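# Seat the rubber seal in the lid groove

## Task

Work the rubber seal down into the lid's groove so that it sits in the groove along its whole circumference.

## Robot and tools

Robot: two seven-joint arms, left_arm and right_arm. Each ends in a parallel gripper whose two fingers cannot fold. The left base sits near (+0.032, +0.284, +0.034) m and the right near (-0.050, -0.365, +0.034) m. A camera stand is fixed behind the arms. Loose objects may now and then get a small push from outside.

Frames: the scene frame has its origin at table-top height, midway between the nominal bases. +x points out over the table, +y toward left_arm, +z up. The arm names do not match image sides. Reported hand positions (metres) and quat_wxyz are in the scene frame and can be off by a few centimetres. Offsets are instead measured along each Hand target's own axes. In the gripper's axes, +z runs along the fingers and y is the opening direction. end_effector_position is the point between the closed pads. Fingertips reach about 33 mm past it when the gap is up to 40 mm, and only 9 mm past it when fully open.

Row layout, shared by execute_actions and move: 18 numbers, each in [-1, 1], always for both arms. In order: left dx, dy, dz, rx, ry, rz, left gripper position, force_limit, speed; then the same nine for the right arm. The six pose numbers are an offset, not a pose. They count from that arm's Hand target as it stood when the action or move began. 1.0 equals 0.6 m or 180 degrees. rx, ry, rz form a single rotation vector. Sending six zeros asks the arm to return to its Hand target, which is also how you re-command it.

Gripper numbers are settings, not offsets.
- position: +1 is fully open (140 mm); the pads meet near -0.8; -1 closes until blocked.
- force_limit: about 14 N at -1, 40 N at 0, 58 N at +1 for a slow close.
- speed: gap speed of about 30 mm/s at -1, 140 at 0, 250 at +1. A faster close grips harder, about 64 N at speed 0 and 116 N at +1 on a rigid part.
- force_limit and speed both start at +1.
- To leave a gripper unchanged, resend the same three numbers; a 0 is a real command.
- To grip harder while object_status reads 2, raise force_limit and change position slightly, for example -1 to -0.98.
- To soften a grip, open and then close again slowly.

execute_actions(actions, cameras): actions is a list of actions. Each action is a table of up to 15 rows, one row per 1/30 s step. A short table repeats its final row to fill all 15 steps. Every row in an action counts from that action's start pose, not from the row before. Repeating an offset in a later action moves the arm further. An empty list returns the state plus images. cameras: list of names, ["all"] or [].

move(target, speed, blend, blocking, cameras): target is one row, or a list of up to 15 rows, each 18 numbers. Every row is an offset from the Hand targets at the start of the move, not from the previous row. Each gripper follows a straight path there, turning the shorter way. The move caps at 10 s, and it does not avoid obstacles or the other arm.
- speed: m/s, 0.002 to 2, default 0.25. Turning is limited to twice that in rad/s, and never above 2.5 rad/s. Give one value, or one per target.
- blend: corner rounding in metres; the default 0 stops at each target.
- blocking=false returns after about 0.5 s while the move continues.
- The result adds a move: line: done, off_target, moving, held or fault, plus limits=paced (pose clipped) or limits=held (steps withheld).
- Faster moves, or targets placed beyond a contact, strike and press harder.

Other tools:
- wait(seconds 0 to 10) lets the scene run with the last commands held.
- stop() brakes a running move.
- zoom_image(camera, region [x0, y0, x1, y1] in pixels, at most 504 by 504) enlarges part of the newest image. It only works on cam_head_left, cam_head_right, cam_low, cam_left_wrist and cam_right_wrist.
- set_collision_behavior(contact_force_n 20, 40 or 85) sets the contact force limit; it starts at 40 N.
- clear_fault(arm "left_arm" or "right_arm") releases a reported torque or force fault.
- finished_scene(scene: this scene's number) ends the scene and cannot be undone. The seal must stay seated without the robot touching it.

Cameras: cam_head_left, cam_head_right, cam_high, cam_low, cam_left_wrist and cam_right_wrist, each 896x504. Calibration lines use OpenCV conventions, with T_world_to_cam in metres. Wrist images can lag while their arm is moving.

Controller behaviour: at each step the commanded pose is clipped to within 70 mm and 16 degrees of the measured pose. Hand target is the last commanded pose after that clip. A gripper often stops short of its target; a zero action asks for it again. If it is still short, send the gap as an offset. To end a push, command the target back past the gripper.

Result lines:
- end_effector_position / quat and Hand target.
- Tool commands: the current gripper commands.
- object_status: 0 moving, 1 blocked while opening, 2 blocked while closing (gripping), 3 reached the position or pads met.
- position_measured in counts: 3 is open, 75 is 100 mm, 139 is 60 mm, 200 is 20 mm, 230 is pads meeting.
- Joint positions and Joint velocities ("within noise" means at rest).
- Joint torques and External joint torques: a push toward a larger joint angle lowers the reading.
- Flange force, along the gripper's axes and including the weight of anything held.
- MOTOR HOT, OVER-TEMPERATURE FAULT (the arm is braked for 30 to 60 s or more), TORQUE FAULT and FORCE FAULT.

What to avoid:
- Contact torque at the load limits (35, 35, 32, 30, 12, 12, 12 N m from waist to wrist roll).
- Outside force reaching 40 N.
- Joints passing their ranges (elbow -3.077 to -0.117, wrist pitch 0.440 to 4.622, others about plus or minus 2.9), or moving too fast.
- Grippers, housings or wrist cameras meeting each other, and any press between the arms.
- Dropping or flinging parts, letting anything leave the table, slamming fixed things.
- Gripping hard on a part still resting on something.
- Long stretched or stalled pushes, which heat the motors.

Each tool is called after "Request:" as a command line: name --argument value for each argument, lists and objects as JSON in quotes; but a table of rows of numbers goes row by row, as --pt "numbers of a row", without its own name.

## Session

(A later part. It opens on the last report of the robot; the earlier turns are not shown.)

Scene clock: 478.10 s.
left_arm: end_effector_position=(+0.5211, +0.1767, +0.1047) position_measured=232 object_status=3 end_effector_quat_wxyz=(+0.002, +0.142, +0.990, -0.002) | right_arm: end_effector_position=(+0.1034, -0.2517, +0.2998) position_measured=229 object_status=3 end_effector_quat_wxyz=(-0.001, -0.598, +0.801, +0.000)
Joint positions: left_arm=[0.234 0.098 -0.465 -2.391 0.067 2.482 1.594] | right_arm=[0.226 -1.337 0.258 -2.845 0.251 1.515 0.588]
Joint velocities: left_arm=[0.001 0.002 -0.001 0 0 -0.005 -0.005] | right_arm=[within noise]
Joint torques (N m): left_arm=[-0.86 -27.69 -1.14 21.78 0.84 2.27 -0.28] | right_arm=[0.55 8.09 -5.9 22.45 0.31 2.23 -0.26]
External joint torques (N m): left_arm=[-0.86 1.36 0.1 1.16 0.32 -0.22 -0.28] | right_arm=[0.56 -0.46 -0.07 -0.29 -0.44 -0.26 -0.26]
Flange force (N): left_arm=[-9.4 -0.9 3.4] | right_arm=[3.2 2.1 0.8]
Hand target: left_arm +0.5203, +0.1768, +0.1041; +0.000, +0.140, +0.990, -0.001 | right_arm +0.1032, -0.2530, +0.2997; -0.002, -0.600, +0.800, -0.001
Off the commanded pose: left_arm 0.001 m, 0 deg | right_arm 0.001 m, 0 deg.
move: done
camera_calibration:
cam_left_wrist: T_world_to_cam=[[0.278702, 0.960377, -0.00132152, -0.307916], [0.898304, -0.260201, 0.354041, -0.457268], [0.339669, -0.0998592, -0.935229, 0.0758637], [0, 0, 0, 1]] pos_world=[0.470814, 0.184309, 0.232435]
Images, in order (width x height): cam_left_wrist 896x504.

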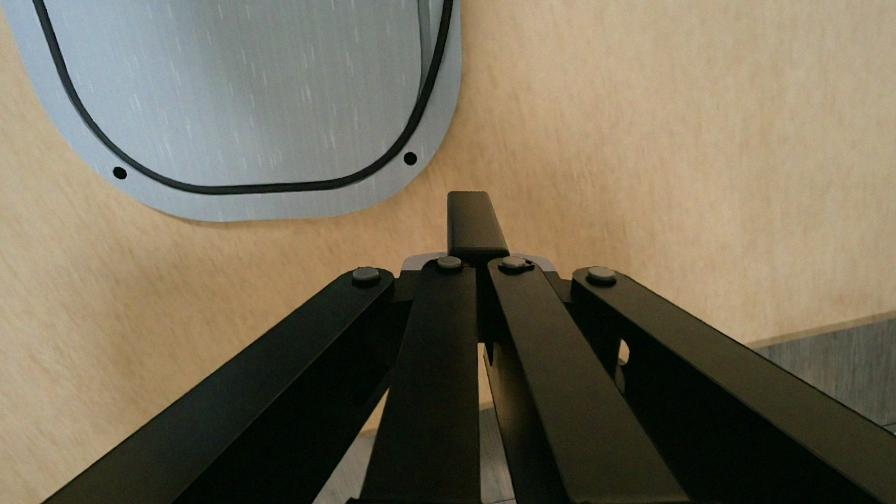

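Request:
move --target '[0.302,-0.3025,0.02,0,0,0,-0.85,0,-1,0,0,0,0,0,0,-0.8,0,-1]' --cameras '["cam_left_wrist","cam_low"]'

Request:
zoom_image --camera "cam_left_wrist" --region '[300, 0, 700, 252]'

Request:
zoom_image --camera "cam_low" --region '[410, 110, 560, 210]'

Scene clock: 491.60 s.
left_arm: end_effector_position=(+0.2972, +0.0515, +0.0929) position_measured=232 object_status=3 end_effector_quat_wxyz=(+0.002, +0.146, +0.989, -0.001) | right_arm: end_effector_position=(+0.1034, -0.2517, +0.2998) position_measured=229 object_status=3 end_effector_quat_wxyz=(-0.001, -0.598, +0.801, +0.000)
Joint positions: left_arm=[-0.123 -0.353 -0.704 -2.856 -0.41 2.547 1.432] | right_arm=[0.226 -1.337 0.258 -2.845 0.251 1.515 0.588]
Joint velocities: left_arm=[0 0 0 -0.001 0 0 -0.006] | right_arm=[within noise]
Joint torques (N m): left_arm=[-0.18 -11.23 3.89 18.14 0.09 2.37 -0.28] | right_arm=[0.56 8.12 -5.89 22.49 0.31 2.24 -0.26]
External joint torques (N m): left_arm=[-0.17 0.08 -0.47 0 -0.37 -0.11 -0.28] | right_arm=[0.57 -0.4 -0.02 -0.32 -0.44 -0.26 -0.26]
Flange force (N): left_arm=[0.9 -1.7 0.2] | right_arm=[3.0 2.0 0.8]
Hand target: left_arm +0.2959, +0.0526, +0.0923; +0.000, +0.140, +0.990, -0.001 | right_arm +0.1032, -0.2530, +0.2997; -0.002, -0.600, +0.800, -0.001
Off the commanded pose: left_arm 0.002 m, 1 deg | right_arm 0.001 m, 0 deg.
move: done
camera_calibration:
cam_left_wrist: T_world_to_cam=[[0.285652, 0.958333, -0.0000276335, -0.127484], [0.896459, -0.267199, 0.353505, -0.283598], [0.338769, -0.101004, -0.935433, 0.128801], [0, 0, 0, 1]] pos_world=[0.247016, 0.059405, 0.220735]
Images, in order (width x height): cam_low 896x504, cam_left_wrist 896x504.

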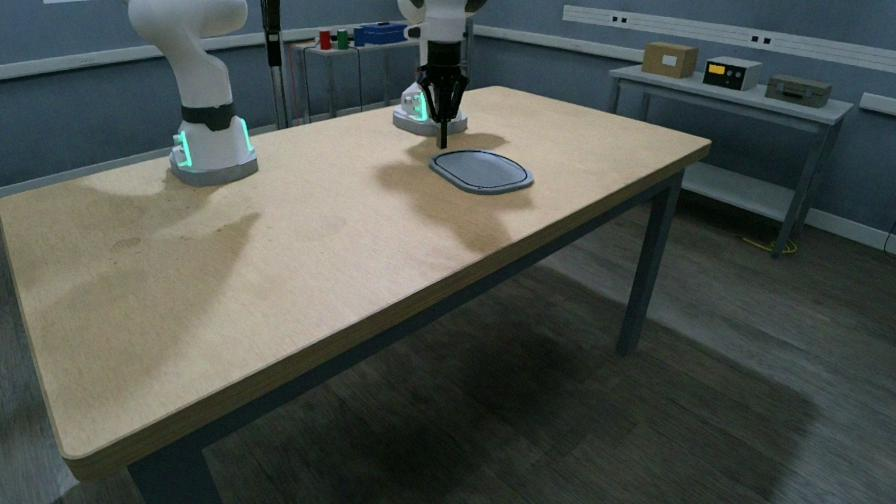

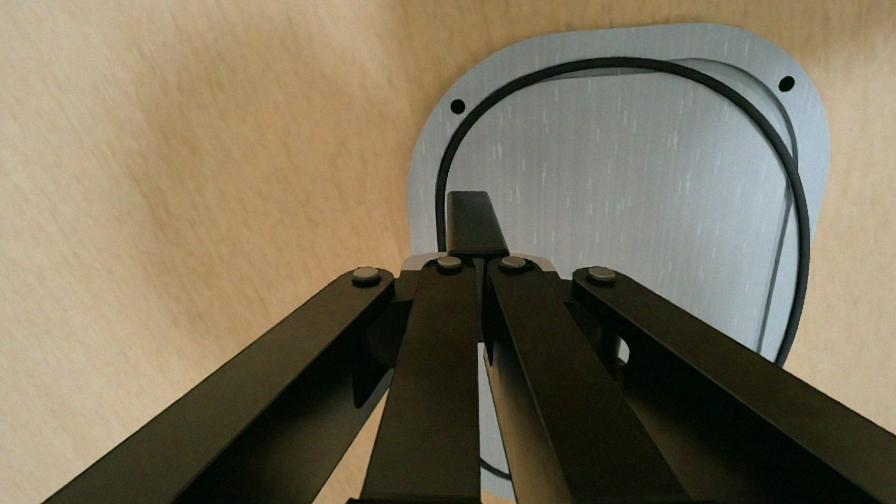

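Scaled by 1.260 from the camera's 896x504 image, which has a finer 1280x720 frame.

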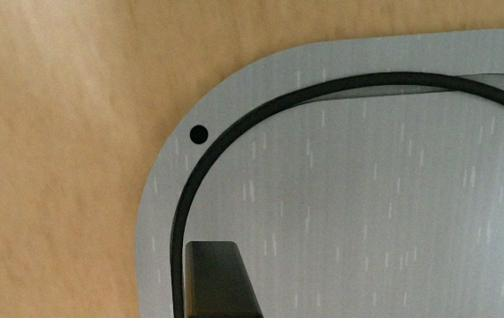

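Scaled by 3.360 from the camera's 896x504 image, which has a finer 1280x720 frame.

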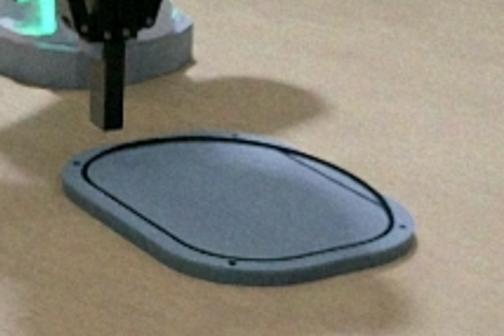

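Request:
move --pt "-0.007 -0.0178 0.054 0 0 0 -0.85 0 -1 0 0 0 0 0 0 -0.8 0 -1" --pt "-0.007 -0.0178 0.073 0 0 0 -0.85 0 -1 0 0 0 0 0 0 -0.8 0 -1" --pt "-0.007 -0.0178 0.054 0 0 0 -0.85 0 -1 0 0 0 0 0 0 -0.8 0 -1" --pt "0.0148 -0.0165 0.054 0 0 0 -0.85 0 -1 0 0 0 0 0 0 -0.8 0 -1" --pt "0.0148 -0.0165 0.073 0 0 0 -0.85 0 -1 0 0 0 0 0 0 -0.8 0 -1" --pt "0.0148 -0.0165 0.054 0 0 0 -0.85 0 -1 0 0 0 0 0 0 -0.8 0 -1" --pt "0.0313 -0.0112 0.054 0 0 0 -0.85 0 -1 0 0 0 0 0 0 -0.8 0 -1" --pt "0.0313 -0.0112 0.073 0 0 0 -0.85 0 -1 0 0 0 0 0 0 -0.8 0 -1" --pt "0.0313 -0.0112 0.03 0 0 0 -0.85 0 -1 0 0 0 0 0 0 -0.8 0 -1" --speed 0.06 --blend '[0.002,0,0.002,0.002,0,0.002,0.002,0,0]' --cameras '["cam_left_wrist"]'

Request:
zoom_image --camera "cam_left_wrist" --region '[380, 0, 780, 252]'

Scene clock: 513.10 s.
left_arm: end_effector_position=(+0.2771, +0.0509, +0.0743) position_measured=232 object_status=3 end_effector_quat_wxyz=(+0.002, +0.136, +0.991, -0.001) | right_arm: end_effector_position=(+0.1034, -0.2517, +0.2998) position_measured=229 object_status=3 end_effector_quat_wxyz=(-0.001, -0.598, +0.801, +0.000)
Joint positions: left_arm=[-0.162 -0.33 -0.728 -2.905 -0.444 2.616 1.389] | right_arm=[0.226 -1.337 0.258 -2.845 0.251 1.515 0.588]
Joint velocities: left_arm=[-0.002 0 0.002 0.001 0.001 -0.005 0.001] | right_arm=[within noise]
Joint torques (N m): left_arm=[-1.17 -10.76 3.82 17.49 0.39 2.36 0.34] | right_arm=[0.61 8.1 -5.88 22.5 0.3 2.24 -0.28]
External joint torques (N m): left_arm=[-1.14 0.25 -0.15 0.53 -0.02 -0.12 0.34] | right_arm=[0.65 -0.52 0 -0.24 -0.44 -0.26 -0.28]
Flange force (N): left_arm=[1.9 -0.5 -1.6] | right_arm=[3.2 2.4 0.8]
Hand target: left_arm +0.2760, +0.0513, +0.0742; +0.000, +0.140, +0.990, -0.001 | right_arm +0.1032, -0.2530, +0.2997; -0.002, -0.600, +0.800, -0.001
Off the commanded pose: left_arm 0.001 m, 0 deg | right_arm 0.001 m, 0 deg.
move: done
camera_calibration:
cam_left_wrist: T_world_to_cam=[[0.265931, 0.963992, -0.000393647, -0.11589], [0.901944, -0.24867, 0.353072, -0.261575], [0.340261, -0.0942479, -0.935596, 0.117385], [0, 0, 0, 1]] pos_world=[0.226803, 0.0577349, 0.202134]
Images, in order (width x height): cam_left_wrist 896x504.

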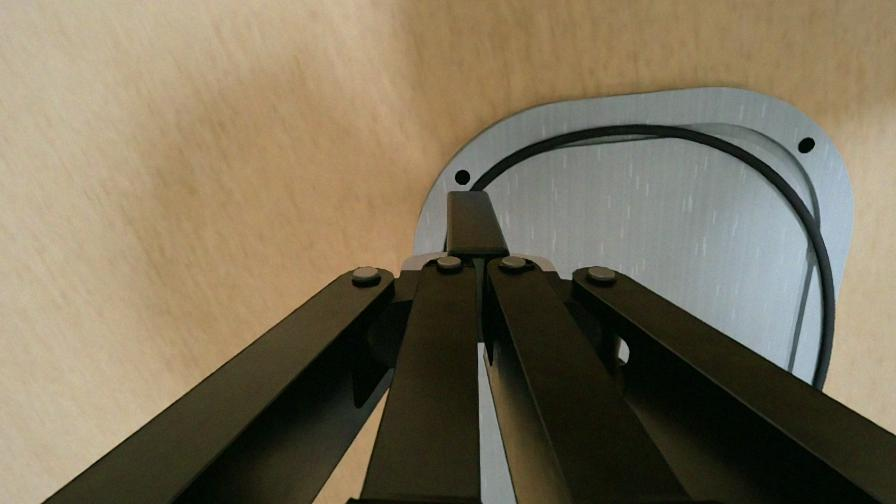

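Scaled by 1.260 from the camera's 896x504 image, which has a finer 1280x720 frame.

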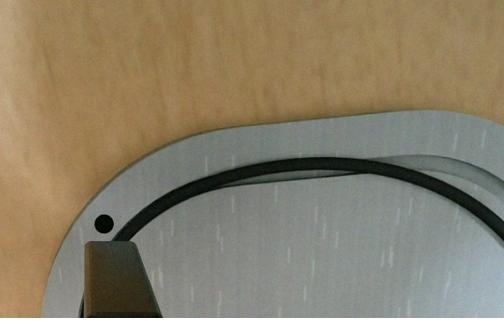

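Request:
move --pt "0.0168 0.0075 0.024 0 0 0 -0.85 0 -1 0 0 0 0 0 0 -0.8 0 -1" --pt "0.0168 0.0075 0.043 0 0 0 -0.85 0 -1 0 0 0 0 0 0 -0.8 0 -1" --pt "0.0168 0.0075 0.024 0 0 0 -0.85 0 -1 0 0 0 0 0 0 -0.8 0 -1" --pt "0.025 0.0158 0.024 0 0 0 -0.85 0 -1 0 0 0 0 0 0 -0.8 0 -1" --pt "0.025 0.0158 0.043 0 0 0 -0.85 0 -1 0 0 0 0 0 0 -0.8 0 -1" --pt "0.025 0.0158 0.024 0 0 0 -0.85 0 -1 0 0 0 0 0 0 -0.8 0 -1" --pt "0.0328 0.0243 0.024 0 0 0 -0.85 0 -1 0 0 0 0 0 0 -0.8 0 -1" --pt "0.0328 0.0243 0.043 0 0 0 -0.85 0 -1 0 0 0 0 0 0 -0.8 0 -1" --pt "0.0328 0.0243 0.0 0 0 0 -0.85 0 -1 0 0 0 0 0 0 -0.8 0 -1" --speed 0.06 --blend '[0.002,0,0.002,0.002,0,0.002,0.002,0,0]' --cameras '["cam_left_wrist"]'

Request:
zoom_image --camera "cam_left_wrist" --region '[380, 50, 780, 302]'

Scene clock: 525.77 s.
left_arm: end_effector_position=(+0.2621, +0.0704, +0.0742) position_measured=232 object_status=3 end_effector_quat_wxyz=(+0.001, +0.136, +0.991, -0.001) | right_arm: end_effector_position=(+0.1034, -0.2517, +0.2998) position_measured=229 object_status=3 end_effector_quat_wxyz=(-0.001, -0.598, +0.801, +0.000)
Joint positions: left_arm=[-0.247 -0.402 -0.655 -2.977 -0.484 2.603 1.422] | right_arm=[0.226 -1.337 0.258 -2.845 0.251 1.515 0.588]
Joint velocities: left_arm=[-0.001 0 0.001 0 0.001 -0.005 -0.001] | right_arm=[within noise]
Joint torques (N m): left_arm=[-0.87 -9.48 4.1 17.41 0.4 2.26 0.28] | right_arm=[0.62 8.12 -5.87 22.5 0.32 2.24 -0.26]
External joint torques (N m): left_arm=[-0.88 0.19 0.12 0.5 -0.02 -0.23 0.28] | right_arm=[0.6 -0.44 -0.01 -0.3 -0.43 -0.27 -0.26]
Flange force (N): left_arm=[1.4 -0.3 -1.7] | right_arm=[3.0 2.2 0.8]
Hand target: left_arm +0.2612, +0.0708, +0.0742; +0.000, +0.140, +0.990, -0.001 | right_arm +0.1032, -0.2530, +0.2997; -0.002, -0.600, +0.800, -0.001
Off the commanded pose: left_arm 0.001 m, 0 deg | right_arm 0.001 m, 0 deg.
move: done
camera_calibration:
cam_left_wrist: T_world_to_cam=[[0.265712, 0.964052, -0.000830261, -0.130691], [0.902202, -0.248361, 0.352631, -0.243213], [0.339748, -0.0944473, -0.935762, 0.124366], [0, 0, 0, 1]] pos_world=[0.2119, 0.0773339, 0.202033]
Images, in order (width x height): cam_left_wrist 896x504.

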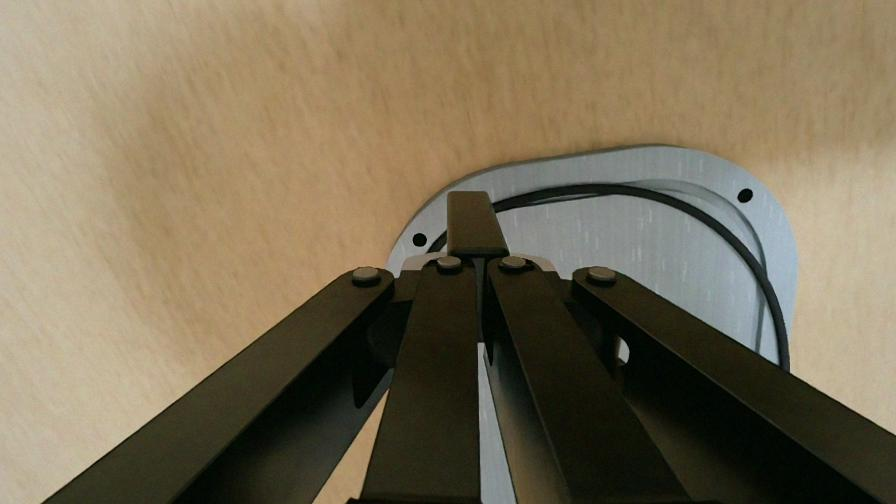

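Scaled by 1.260 from the camera's 896x504 image, which has a finer 1280x720 frame.

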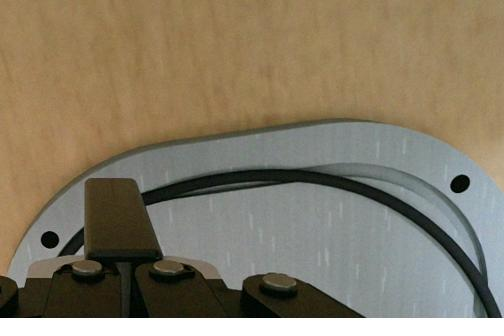

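Request:
move --pt "0.0022 0.0285 0.024 0 0 0 -0.85 0 -1 0 0 0 0 0 0 -0.8 0 -1" --pt "0.0022 0.0285 0.043 0 0 0 -0.85 0 -1 0 0 0 0 0 0 -0.8 0 -1" --pt "0.0022 0.0285 0.024 0 0 0 -0.85 0 -1 0 0 0 0 0 0 -0.8 0 -1" --pt "0.0062 0.051 0.024 0 0 0 -0.85 0 -1 0 0 0 0 0 0 -0.8 0 -1" --pt "0.0062 0.051 0.043 0 0 0 -0.85 0 -1 0 0 0 0 0 0 -0.8 0 -1" --pt "0.0062 0.051 0.024 0 0 0 -0.85 0 -1 0 0 0 0 0 0 -0.8 0 -1" --pt "0.0102 0.072 0.024 0 0 0 -0.85 0 -1 0 0 0 0 0 0 -0.8 0 -1" --pt "0.0102 0.072 0.043 0 0 0 -0.85 0 -1 0 0 0 0 0 0 -0.8 0 -1" --pt "0.0102 0.072 0.0 0 0 0 -0.85 0 -1 0 0 0 0 0 0 -0.8 0 -1" --speed 0.06 --blend '[0.002,0,0.002,0.002,0,0.002,0.002,0,0]' --cameras '["cam_left_wrist"]'

Request:
zoom_image --camera "cam_left_wrist" --region '[300, 50, 700, 302]'

Scene clock: 540.63 s.
left_arm: end_effector_position=(+0.2684, +0.1132, +0.0745) position_measured=232 object_status=3 end_effector_quat_wxyz=(+0.000, +0.137, +0.991, +0.000) | right_arm: end_effector_position=(+0.1034, -0.2517, +0.2998) position_measured=229 object_status=3 end_effector_quat_wxyz=(-0.001, -0.598, +0.801, +0.000)
Joint positions: left_arm=[-0.021 -0.543 -0.838 -3.02 -0.709 2.512 1.69] | right_arm=[0.226 -1.337 0.258 -2.845 0.251 1.515 0.588]
Joint velocities: left_arm=[0 -0.001 0 0 0.001 0 0.006] | right_arm=[within noise]
Joint torques (N m): left_arm=[-0.07 -4.58 5.44 16.48 0.1 2.31 0.3] | right_arm=[0.59 8.11 -5.91 22.49 0.31 2.24 -0.23]
External joint torques (N m): left_arm=[-0.09 0.2 -0.6 0.54 -0.39 -0.16 0.3] | right_arm=[0.6 -0.45 -0.05 -0.27 -0.43 -0.26 -0.23]
Flange force (N): left_arm=[-1.1 -1.5 1.5] | right_arm=[3.1 2.1 0.7]
Hand target: left_arm +0.2672, +0.1140, +0.0742; +0.000, +0.140, +0.990, -0.001 | right_arm +0.1032, -0.2530, +0.2997; -0.002, -0.600, +0.800, -0.001
Off the commanded pose: left_arm 0.001 m, 0 deg | right_arm 0.001 m, 0 deg.
joint sent to its limit (left arm) — joint 4 (elbow), lower limit, where the elbow is as bent as it goes. The joint targets still meet the commanded pose.
move: done
camera_calibration:
cam_left_wrist: T_world_to_cam=[[0.268672, 0.963229, 0.00207498, -0.174535], [0.902038, -0.252359, 0.350204, -0.237683], [0.33785, -0.0922184, -0.936671, 0.126974], [0, 0, 0, 1]] pos_world=[0.218394, 0.119846, 0.202532]
Images, in order (width x height): cam_left_wrist 896x504.

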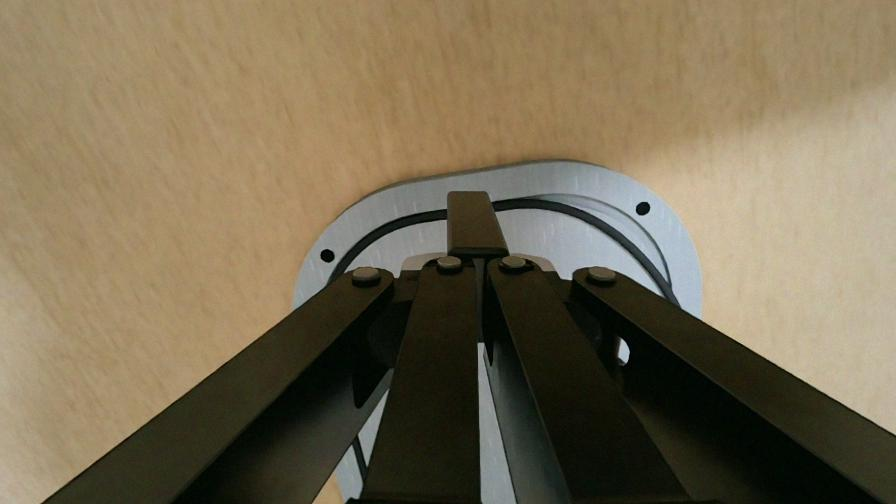

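Scaled by 1.260 from the camera's 896x504 image, which has a finer 1280x720 frame.

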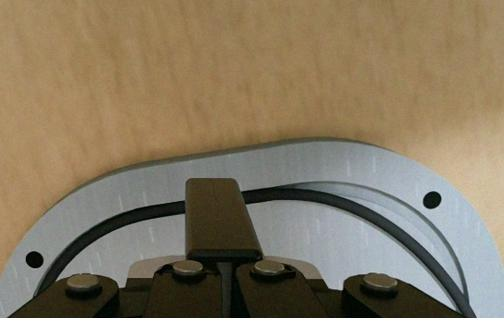

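Request:
move --pt "0 0 -0.15 0 0 0 -0.85 0 -1 0 0 0 0 0 0 -0.8 0 -1" --pt "0.022 0.577 -0.25 0 0 0 -0.85 0 -1 0 0 0 0 0 0 -0.8 0 -1" --blend 0.03

Request:
move --pt "0 0 0 0 0 0 -0.85 0 -1 -0.728 -0.039 0.1 0 0 -0.5 -0.8 0 -1" --pt "0 0 0 0 0 0 -0.85 0 -1 -0.728 -0.039 0.333 0 0 -0.5 -0.8 0 -1" --cameras '["all"]'

Request:
zoom_image --camera "cam_right_wrist" --region '[250, 0, 650, 252]'

Scene clock: 556.10 s.
left_arm: end_effector_position=(+0.3496, +0.4496, +0.2234) position_measured=232 object_status=3 end_effector_quat_wxyz=(+0.000, +0.134, +0.991, -0.002) | right_arm: end_effector_position=(+0.1034, -0.2517, +0.2998) position_measured=229 object_status=3 end_effector_quat_wxyz=(-0.001, -0.598, +0.801, +0.000)
Joint positions: left_arm=[0.386 -0.559 0.076 -2.696 0.044 2.135 2.287] | right_arm=[0.226 -1.337 0.258 -2.845 0.251 1.515 0.588]
Joint velocities: left_arm=[0 0 -0.001 -0.001 -0.001 0 0.006] | right_arm=[within noise]
Joint torques (N m): left_arm=[-1.07 -10.74 -0.99 25.34 1.07 2.53 0.22] | right_arm=[0.59 8.13 -5.89 22.51 0.31 2.24 -0.29]
External joint torques (N m): left_arm=[-1.1 1.16 0.47 1.44 0.32 0.07 0.22] | right_arm=[0.57 -0.41 -0.02 -0.25 -0.43 -0.26 -0.29]
Flange force (N): left_arm=[-6.0 5.8 -0.7] | right_arm=[3.0 1.9 0.6]
Hand target: left_arm +0.3504, +0.4505, +0.2236; +0.000, +0.140, +0.990, -0.001 | right_arm +0.1032, -0.2530, +0.2997; -0.002, -0.600, +0.800, -0.001
Off the commanded pose: left_arm 0.001 m, 1 deg | right_arm 0.001 m, 0 deg.
move: done

Scene clock: 561.57 s.
left_arm: end_effector_position=(+0.3496, +0.4496, +0.2234) position_measured=232 object_status=3 end_effector_quat_wxyz=(+0.000, +0.135, +0.991, -0.002) | right_arm: end_effector_position=(+0.2461, +0.1581, +0.0976) position_measured=229 object_status=3 end_effector_quat_wxyz=(+0.003, +0.990, -0.139, -0.002)
Joint positions: left_arm=[0.386 -0.559 0.076 -2.696 0.044 2.135 2.289] | right_arm=[0.577 0.408 0.502 -2.003 -0.266 2.339 -0.06]
Joint velocities: left_arm=[within noise] | right_arm=[0.001 0 0 0 0.001 0.003 0.005]
Joint torques (N m): left_arm=[-0.77 -10.72 -1.22 25.31 1.02 2.52 0.33] | right_arm=[0.67 -36.21 7.21 21.55 0.37 2.69 0.17]
External joint torques (N m): left_arm=[-0.81 1.25 0.23 1.4 0.26 0.06 0.33] | right_arm=[0.68 1.62 0.65 0.29 -0.16 0.12 0.17]
Flange force (N): left_arm=[-6.0 6.0 -0.5] | right_arm=[-0.1 -6.2 3.2]
Hand target: left_arm +0.3504, +0.4505, +0.2236; +0.000, +0.140, +0.990, -0.001 | right_arm +0.2472, +0.1591, +0.0980; +0.002, +0.990, -0.141, -0.001
Off the commanded pose: left_arm 0.001 m, 1 deg | right_arm 0.002 m, 0 deg.
move: done
camera_calibration:
cam_left_wrist: T_world_to_cam=[[0.264953, 0.964257, -0.00298683, -0.518687], [0.903506, -0.247175, 0.350116, -0.281031], [0.336864, -0.0954627, -0.936702, 0.271787], [0, 0, 0, 1]] pos_world=[0.299785, 0.456629, 0.351428]
cam_right_wrist: T_world_to_cam=[[-0.250035, -0.968236, 0.000815362, 0.220018], [-0.908173, 0.234816, 0.346531, 0.154877], [-0.335716, 0.0859045, -0.938038, 0.301742], [0, 0, 0, 1]] pos_world=[0.296967, 0.150741, 0.229197]

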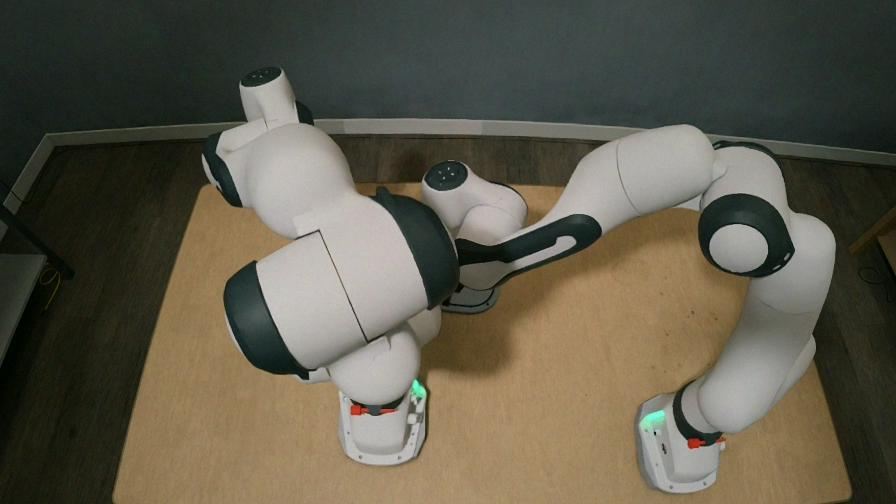

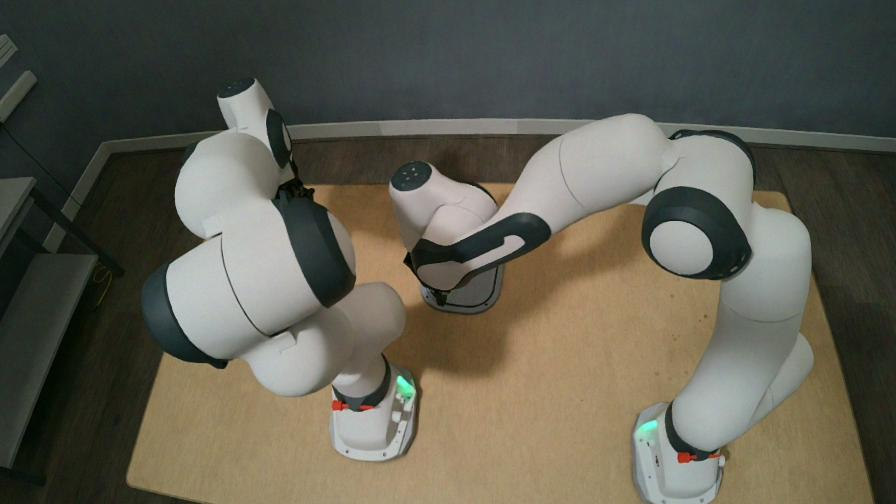

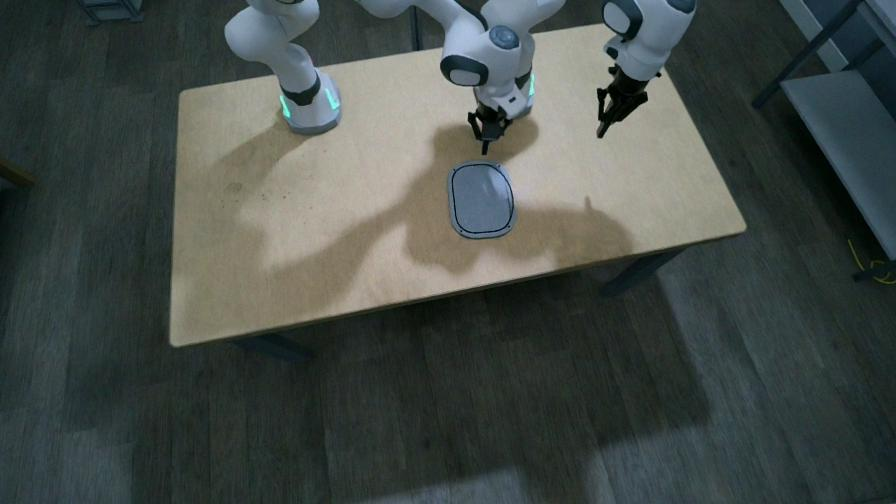

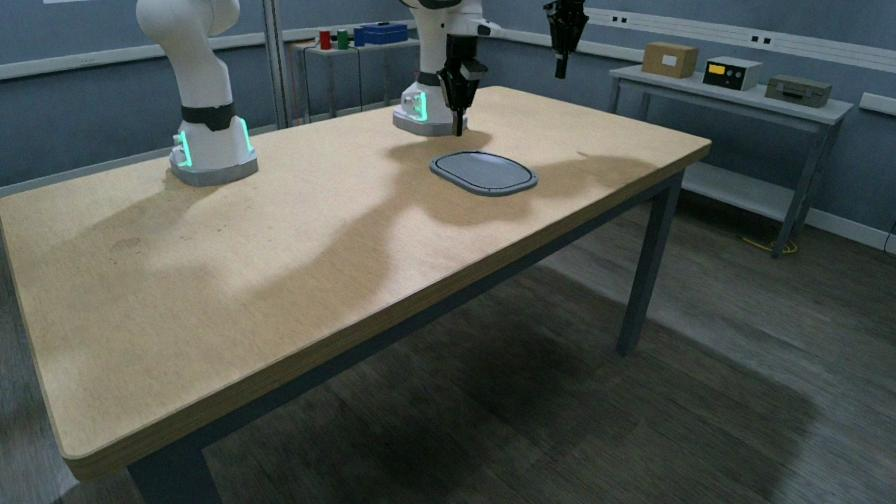

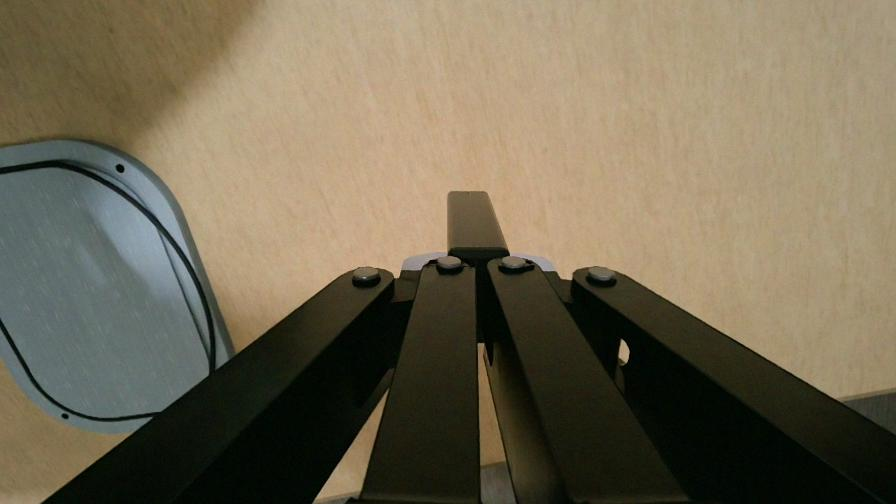

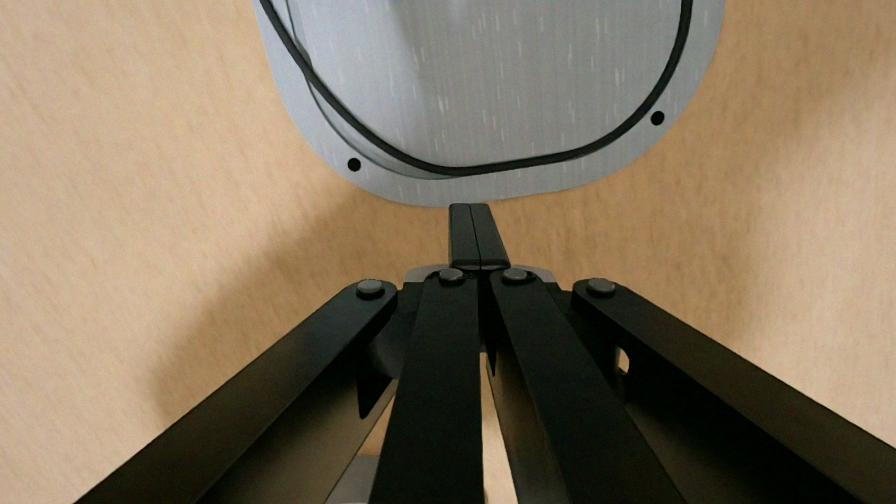

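Scaled by 1.260 from the camera's 896x504 image, which has a finer 1280x720 frame.

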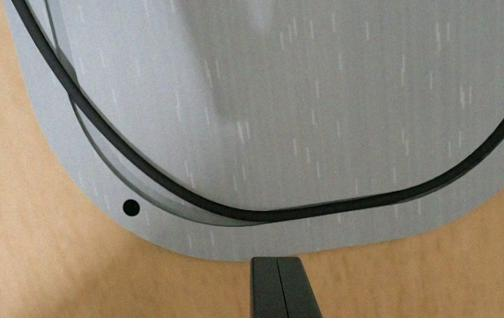

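Request:
move --pt "0 0 0 0 0 0 -0.85 0 -1 0.0228 0.016 0.0667 0 0 0 -0.85 0 -1" --pt "0 0 0 0 0 0 -0.85 0 -1 0.0228 0.016 0.0867 0 0 0 -0.85 0 -1" --speed 0.06 --cameras '["cam_right_wrist"]'

Request:
zoom_image --camera "cam_right_wrist" --region '[250, 0, 650, 252]'

Scene clock: 577.17 s.
left_arm: end_effector_position=(+0.3496, +0.4496, +0.2234) position_measured=232 object_status=3 end_effector_quat_wxyz=(+0.000, +0.135, +0.991, -0.002) | right_arm: end_effector_position=(+0.2592, +0.1483, +0.0531) position_measured=232 object_status=3 end_effector_quat_wxyz=(-0.001, +0.990, -0.139, +0.002)
Joint positions: left_arm=[0.386 -0.559 0.076 -2.696 0.044 2.135 2.289] | right_arm=[0.596 0.475 0.445 -2.031 -0.314 2.443 -0.052]
Joint velocities: left_arm=[within noise] | right_arm=[0.002 0 -0.004 -0.001 0 0.005 0.001]
Joint torques (N m): left_arm=[-0.79 -10.72 -1.25 25.32 1 2.53 0.33] | right_arm=[0.8 -31.65 6.65 18.07 0 3.18 0.12]
External joint torques (N m): left_arm=[-0.79 1.33 0.25 1.33 0.25 0.06 0.33] | right_arm=[0.83 7.48 -0.14 -1.82 -0.48 0.61 0.12]
Flange force (N): left_arm=[-6.1 6.1 -0.3] | right_arm=[1.0 -11.1 17.2]
Hand target: left_arm +0.3504, +0.4505, +0.2236; +0.000, +0.140, +0.990, -0.001 | right_arm +0.2576, +0.1459, +0.0460; +0.002, +0.990, -0.141, -0.001
Off the commanded pose: left_arm 0.001 m, 1 deg | right_arm 0.008 m, 0 deg.
move: off_target (right_arm)
camera_calibration:
cam_right_wrist: T_world_to_cam=[[-0.251515, -0.96782, -0.00803598, 0.21453], [-0.910794, 0.23387, 0.340235, 0.185652], [-0.327407, 0.0928933, -0.940306, 0.262151], [0, 0, 0, 1]] pos_world=[0.308878, 0.139856, 0.185061]
Images, in order (width x height): cam_right_wrist 896x504.

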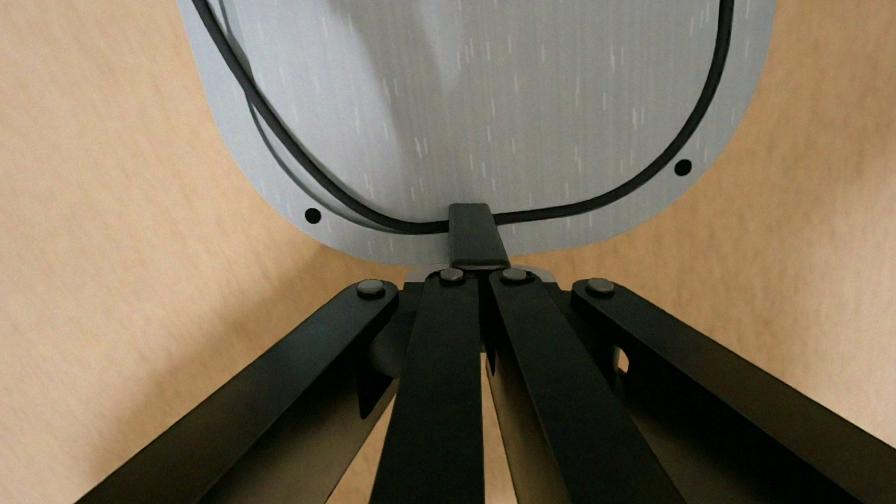

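Scaled by 1.260 from the camera's 896x504 image, which has a finer 1280x720 frame.

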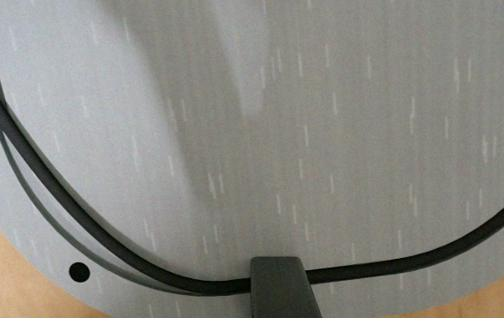

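Request:
move --pt "0 0 0 0 0 0 -0.85 0 -1 0 0 -0.0233 0 0 0 -0.85 0 -1" --pt "0 0 0 0 0 0 -0.85 0 -1 -0.0032 -0.023 -0.0233 0 0 0 -0.85 0 -1" --pt "0 0 0 0 0 0 -0.85 0 -1 -0.0032 -0.023 0.005 0 0 0 -0.85 0 -1" --pt "0 0 0 0 0 0 -0.85 0 -1 -0.0032 -0.023 -0.0233 0 0 0 -0.85 0 -1" --pt "0 0 0 0 0 0 -0.85 0 -1 -0.0032 -0.0373 -0.0233 0 0 0 -0.85 0 -1" --pt "0 0 0 0 0 0 -0.85 0 -1 -0.0032 -0.0373 0.005 0 0 0 -0.85 0 -1" --pt "0 0 0 0 0 0 -0.85 0 -1 -0.0032 -0.0373 -0.04 0 0 0 -0.85 0 -1" --speed 0.06 --blend '[0.002,0.002,0,0.002,0.002,0,0]' --cameras '["cam_right_wrist"]'

Request:
zoom_image --camera "cam_right_wrist" --region '[250, 0, 650, 252]'

Scene clock: 593.73 s.
left_arm: end_effector_position=(+0.3496, +0.4496, +0.2234) position_measured=232 object_status=3 end_effector_quat_wxyz=(+0.000, +0.135, +0.991, -0.002) | right_arm: end_effector_position=(+0.2624, +0.1680, +0.0687) position_measured=232 object_status=3 end_effector_quat_wxyz=(+0.002, +0.990, -0.142, +0.000)
Joint positions: left_arm=[0.386 -0.559 0.076 -2.696 0.044 2.135 2.289] | right_arm=[0.617 0.496 0.449 -1.946 -0.304 2.372 -0.045]
Joint velocities: left_arm=[within noise] | right_arm=[0.001 0 0.003 0.001 0 -0.004 -0.002]
Joint torques (N m): left_arm=[-0.7 -10.7 -1.2 25.31 1 2.53 0.33] | right_arm=[-0.7 -38.99 9.01 20.63 0.9 2.32 -0.22]
External joint torques (N m): left_arm=[-0.69 1.27 0.31 1.33 0.24 0.06 0.33] | right_arm=[-0.82 1.45 1.73 0.03 0.38 -0.24 -0.22]
Flange force (N): left_arm=[-5.8 6.1 -0.4] | right_arm=[1.5 -2.0 -0.2]
Hand target: left_arm +0.3504, +0.4505, +0.2236; +0.000, +0.140, +0.990, -0.001 | right_arm +0.2620, +0.1680, +0.0699; +0.002, +0.990, -0.141, -0.001
Off the commanded pose: left_arm 0.001 m, 1 deg | right_arm 0.001 m, 0 deg.
move: done
camera_calibration:
cam_right_wrist: T_world_to_cam=[[-0.257288, -0.966332, -0.00223328, 0.235418], [-0.908246, 0.241032, 0.342041, 0.176629], [-0.329987, 0.0900314, -0.939682, 0.277188], [0, 0, 0, 1]] pos_world=[0.312461, 0.159963, 0.200579]
Images, in order (width x height): cam_right_wrist 896x504.

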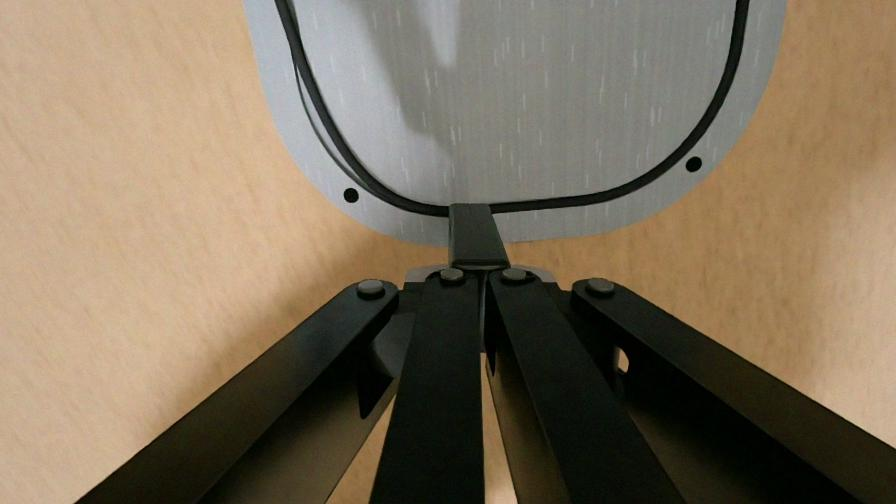

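Scaled by 1.260 from the camera's 896x504 image, which has a finer 1280x720 frame.

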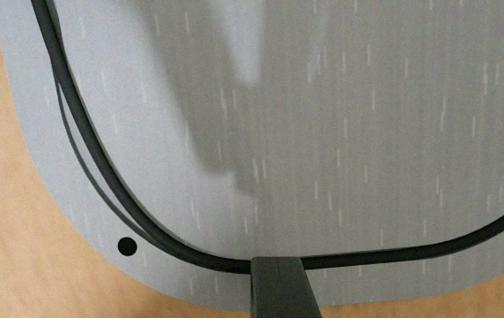

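Request:
move --pt "0 0 0 0 0 0 -0.85 0 -1 0.0057 -0.0305 0.0165 0 0 0 -0.85 0 -1" --pt "0 0 0 0 0 0 -0.85 0 -1 0.0057 -0.0305 0.0448 0 0 0 -0.85 0 -1" --pt "0 0 0 0 0 0 -0.85 0 -1 0.0057 -0.0305 0.0165 0 0 0 -0.85 0 -1" --pt "0 0 0 0 0 0 -0.85 0 -1 0.0135 -0.0492 0.0165 0 0 0 -0.85 0 -1" --pt "0 0 0 0 0 0 -0.85 0 -1 0.0135 -0.0492 0.0448 0 0 0 -0.85 0 -1" --pt "0 0 0 0 0 0 -0.85 0 -1 0.0135 -0.0492 0.0165 0 0 0 -0.85 0 -1" --pt "0 0 0 0 0 0 -0.85 0 -1 0.0247 -0.0682 0.0165 0 0 0 -0.85 0 -1" --pt "0 0 0 0 0 0 -0.85 0 -1 0.0247 -0.0682 0.0448 0 0 0 -0.85 0 -1" --pt "0 0 0 0 0 0 -0.85 0 -1 0.0247 -0.0682 0 0 0 0 -0.85 0 -1" --speed 0.06 --blend '[0.002,0,0.002,0.002,0,0.002,0.002,0,0]' --cameras '["cam_right_wrist"]'

Request:
zoom_image --camera "cam_right_wrist" --region '[300, 0, 700, 252]'

Scene clock: 612.53 s.
left_arm: end_effector_position=(+0.3496, +0.4496, +0.2234) position_measured=232 object_status=3 end_effector_quat_wxyz=(+0.000, +0.135, +0.991, -0.002) | right_arm: end_effector_position=(+0.2881, +0.2031, +0.0685) position_measured=232 object_status=3 end_effector_quat_wxyz=(+0.002, +0.990, -0.143, +0.000)
Joint positions: left_arm=[0.386 -0.559 0.076 -2.696 0.044 2.135 2.289] | right_arm=[0.655 0.61 0.43 -1.755 -0.327 2.291 -0.05]
Joint velocities: left_arm=[within noise] | right_arm=[0.001 0 0 -0.001 -0.001 -0.005 -0.002]
Joint torques (N m): left_arm=[-0.81 -10.71 -1.24 25.31 1 2.52 0.26] | right_arm=[-0.56 -43.16 9.8 21.31 0.81 2.33 -0.22]
External joint torques (N m): left_arm=[-0.8 1.29 0.27 1.33 0.25 0.05 0.26] | right_arm=[-0.69 1.91 1.3 -0.17 0.25 -0.25 -0.22]
Flange force (N): left_arm=[-6.0 5.9 -0.4] | right_arm=[1.7 -3.1 1.3]
Hand target: left_arm +0.3504, +0.4505, +0.2236; +0.000, +0.140, +0.990, -0.001 | right_arm +0.2877, +0.2032, +0.0697; +0.002, +0.990, -0.141, -0.001
Off the commanded pose: left_arm 0.001 m, 1 deg | right_arm 0.001 m, 0 deg.
move: done
camera_calibration:
cam_right_wrist: T_world_to_cam=[[-0.257568, -0.966258, -0.00218435, 0.276089], [-0.908232, 0.241327, 0.341871, 0.191436], [-0.329808, 0.0900388, -0.939744, 0.282228], [0, 0, 0, 1]] pos_world=[0.338061, 0.195163, 0.200379]
Images, in order (width x height): cam_right_wrist 896x504.

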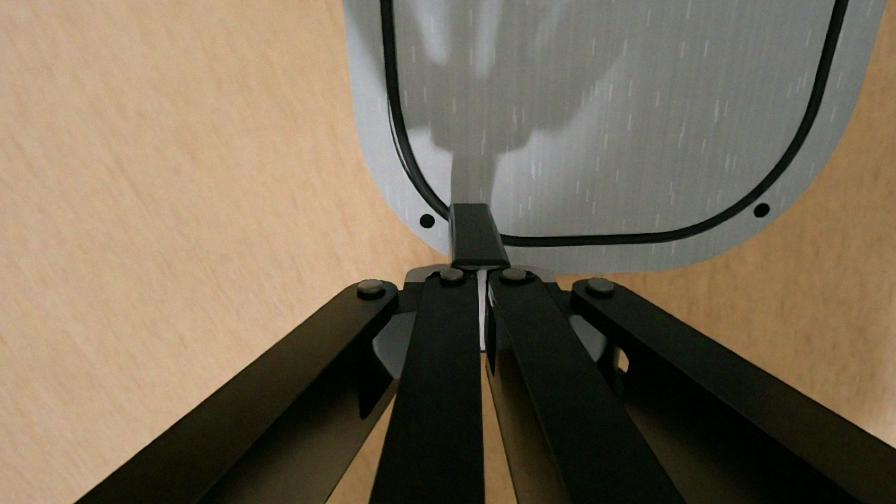

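Scaled by 1.260 from the camera's 896x504 image, which has a finer 1280x720 frame.

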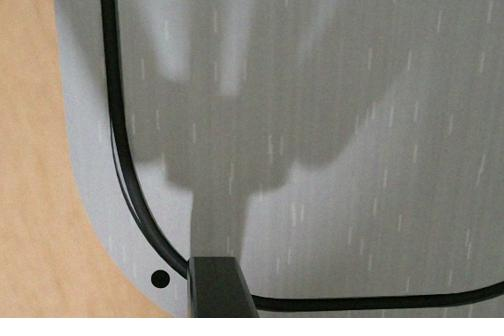

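Request:
move --pt "0 0 0 0 0 0 -0.85 0 -1 0.013 -0.0245 0.0165 0 0 0 -0.85 0 -1" --pt "0 0 0 0 0 0 -0.85 0 -1 0.013 -0.0245 0.0448 0 0 0 -0.85 0 -1" --pt "0 0 0 0 0 0 -0.85 0 -1 0.013 -0.0245 0.0165 0 0 0 -0.85 0 -1" --pt "0 0 0 0 0 0 -0.85 0 -1 0.0373 -0.0398 0.0165 0 0 0 -0.85 0 -1" --pt "0 0 0 0 0 0 -0.85 0 -1 0.0373 -0.0398 0.0448 0 0 0 -0.85 0 -1" --pt "0 0 0 0 0 0 -0.85 0 -1 0.0373 -0.0398 0.0165 0 0 0 -0.85 0 -1" --pt "0 0 0 0 0 0 -0.85 0 -1 0.0585 -0.0465 0.0165 0 0 0 -0.85 0 -1" --pt "0 0 0 0 0 0 -0.85 0 -1 0.0585 -0.0465 0.0448 0 0 0 -0.85 0 -1" --pt "0 0 0 0 0 0 -0.85 0 -1 0.0 -0.0 0 0 0 0 -0.85 0 -1" --speed 0.06 --blend '[0.002,0,0.002,0.002,0,0.002,0.002,0,0]' --cameras '["cam_right_wrist"]'

Request:
zoom_image --camera "cam_right_wrist" --region '[200, 0, 704, 400]'

Scene clock: 643.07 s.
left_arm: end_effector_position=(+0.3496, +0.4496, +0.2234) position_measured=232 object_status=3 end_effector_quat_wxyz=(+0.000, +0.135, +0.991, -0.002) | right_arm: end_effector_position=(+0.2871, +0.2024, +0.0680) position_measured=232 object_status=3 end_effector_quat_wxyz=(+0.004, +0.991, -0.136, +0.000)
Joint positions: left_arm=[0.386 -0.559 0.076 -2.696 0.044 2.135 2.289] | right_arm=[0.648 0.614 0.439 -1.754 -0.334 2.285 -0.058]
Joint velocities: left_arm=[within noise] | right_arm=[-0.001 0.002 0 0.001 0 0.002 0.006]
Joint torques (N m): left_arm=[-0.75 -10.72 -1.24 25.32 1.01 2.53 0.3] | right_arm=[-0.66 -43.68 9.61 20.72 1.04 2.66 0.26]
External joint torques (N m): left_arm=[-0.74 1.28 0.28 1.37 0.25 0.07 0.3] | right_arm=[-0.79 1.06 0.99 -0.52 0.48 0.12 0.26]
Flange force (N): left_arm=[-6.0 6.1 -0.4] | right_arm=[0.1 1.4 0.8]
Hand target: left_arm +0.3504, +0.4505, +0.2236; +0.000, +0.140, +0.990, -0.001 | right_arm +0.2877, +0.2032, +0.0697; +0.002, +0.990, -0.141, -0.001
Off the commanded pose: left_arm 0.001 m, 1 deg | right_arm 0.002 m, 1 deg.
move: done
camera_calibration:
cam_right_wrist: T_world_to_cam=[[-0.244706, -0.969595, 0.00218612, 0.271823], [-0.910687, 0.230611, 0.342736, 0.193753], [-0.33282, 0.0818786, -0.939429, 0.283994], [0, 0, 0, 1]] pos_world=[0.337484, 0.195623, 0.199792]
Images, in order (width x height): cam_right_wrist 896x504.

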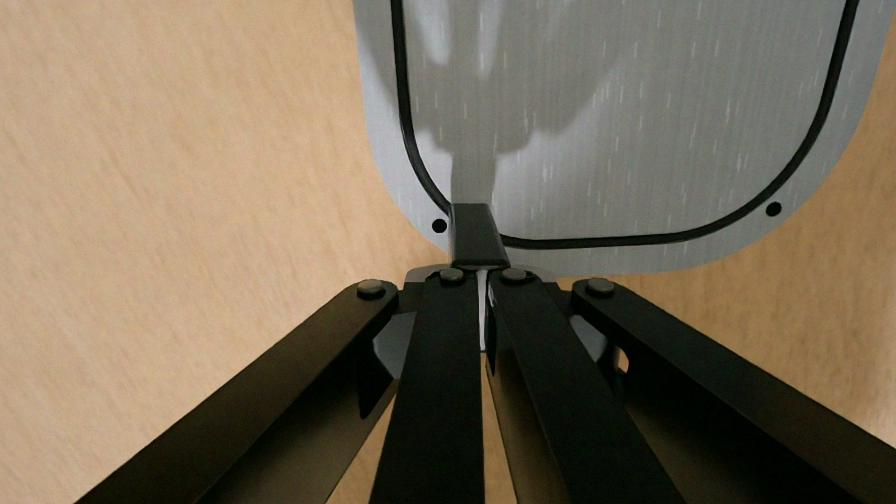

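Scaled by 1.000.

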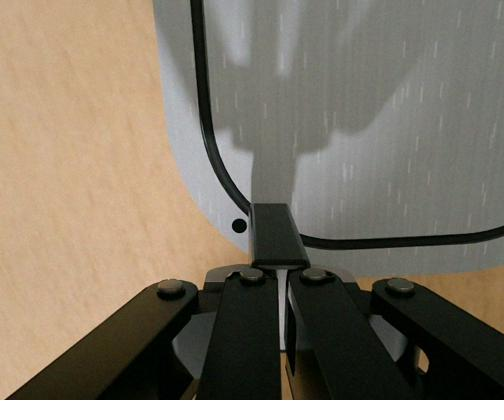

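Request:
move --pt "0 0 0 0 0 0 -0.85 0 -1 0.0763 -0.0383 0.0165 0 0 0 -0.85 0 -1" --pt "0 0 0 0 0 0 -0.85 0 -1 0.0763 -0.0383 0.0448 0 0 0 -0.85 0 -1" --pt "0 0 0 0 0 0 -0.85 0 -1 0.0763 -0.0383 0.0165 0 0 0 -0.85 0 -1" --pt "0 0 0 0 0 0 -0.85 0 -1 0.1013 -0.0408 0.0165 0 0 0 -0.85 0 -1" --pt "0 0 0 0 0 0 -0.85 0 -1 0.1013 -0.0408 0.0448 0 0 0 -0.85 0 -1" --pt "0 0 0 0 0 0 -0.85 0 -1 0.1013 -0.0408 0.0165 0 0 0 -0.85 0 -1" --pt "0 0 0 0 0 0 -0.85 0 -1 0.128 -0.0417 0.0165 0 0 0 -0.85 0 -1" --pt "0 0 0 0 0 0 -0.85 0 -1 0.128 -0.0417 0.0448 0 0 0 -0.85 0 -1" --pt "0 0 0 0 0 0 -0.85 0 -1 0.128 -0.0417 0 0 0 0 -0.85 0 -1" --speed 0.06 --blend '[0.002,0,0.002,0.002,0,0.002,0.002,0,0]' --cameras '["cam_right_wrist"]'

Request:
zoom_image --camera "cam_right_wrist" --region '[250, 0, 650, 300]'

Scene clock: 657.97 s.
left_arm: end_effector_position=(+0.3496, +0.4496, +0.2234) position_measured=232 object_status=3 end_effector_quat_wxyz=(+0.000, +0.135, +0.991, -0.002) | right_arm: end_effector_position=(+0.3688, +0.2057, +0.0683) position_measured=232 object_status=3 end_effector_quat_wxyz=(+0.002, +0.990, -0.143, +0.000)
Joint positions: left_arm=[0.386 -0.559 0.076 -2.696 0.044 2.135 2.289] | right_arm=[0.597 0.751 0.432 -1.518 -0.361 2.186 -0.148]
Joint velocities: left_arm=[within noise] | right_arm=[-0.001 0 0.001 0 0.001 -0.004 -0.002]
Joint torques (N m): left_arm=[-0.71 -10.71 -1.17 25.37 1.02 2.53 0.3] | right_arm=[-0.62 -47.48 11.5 21.96 0.73 2.26 -0.22]
External joint torques (N m): left_arm=[-0.7 1.3 0.34 1.43 0.26 0.06 0.3] | right_arm=[-0.68 1.99 1.79 -0.11 0.12 -0.32 -0.22]
Flange force (N): left_arm=[-6.0 6.4 -0.5] | right_arm=[2.3 -4.1 1.2]
Hand target: left_arm +0.3504, +0.4505, +0.2236; +0.000, +0.140, +0.990, -0.001 | right_arm +0.3684, +0.2057, +0.0695; +0.002, +0.990, -0.141, -0.001
Off the commanded pose: left_arm 0.001 m, 1 deg | right_arm 0.001 m, 0 deg.
move: done
camera_calibration:
cam_right_wrist: T_world_to_cam=[[-0.257911, -0.966167, -0.00195467, 0.299371], [-0.908134, 0.241728, 0.341849, 0.264078], [-0.329811, 0.0899418, -0.939753, 0.308453], [0, 0, 0, 1]] pos_world=[0.41876, 0.197664, 0.20018]
Images, in order (width x height): cam_right_wrist 896x504.

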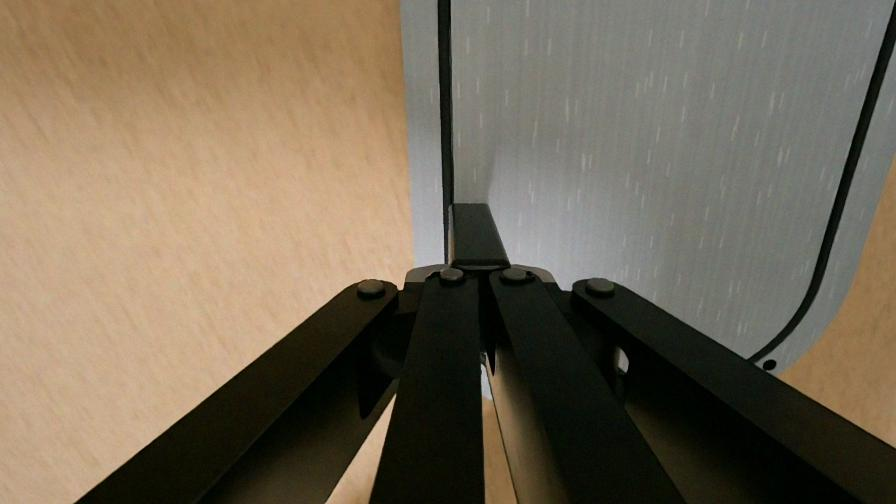

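Scaled by 1.260 from the camera's 896x504 image, which has a finer 1280x720 frame.

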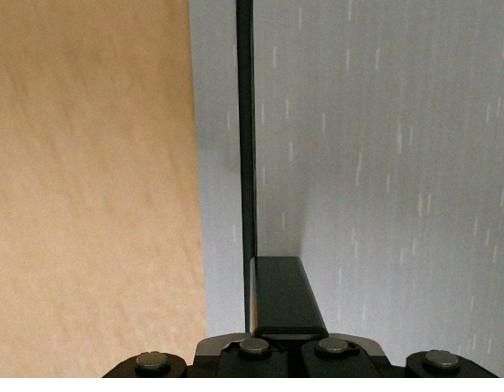

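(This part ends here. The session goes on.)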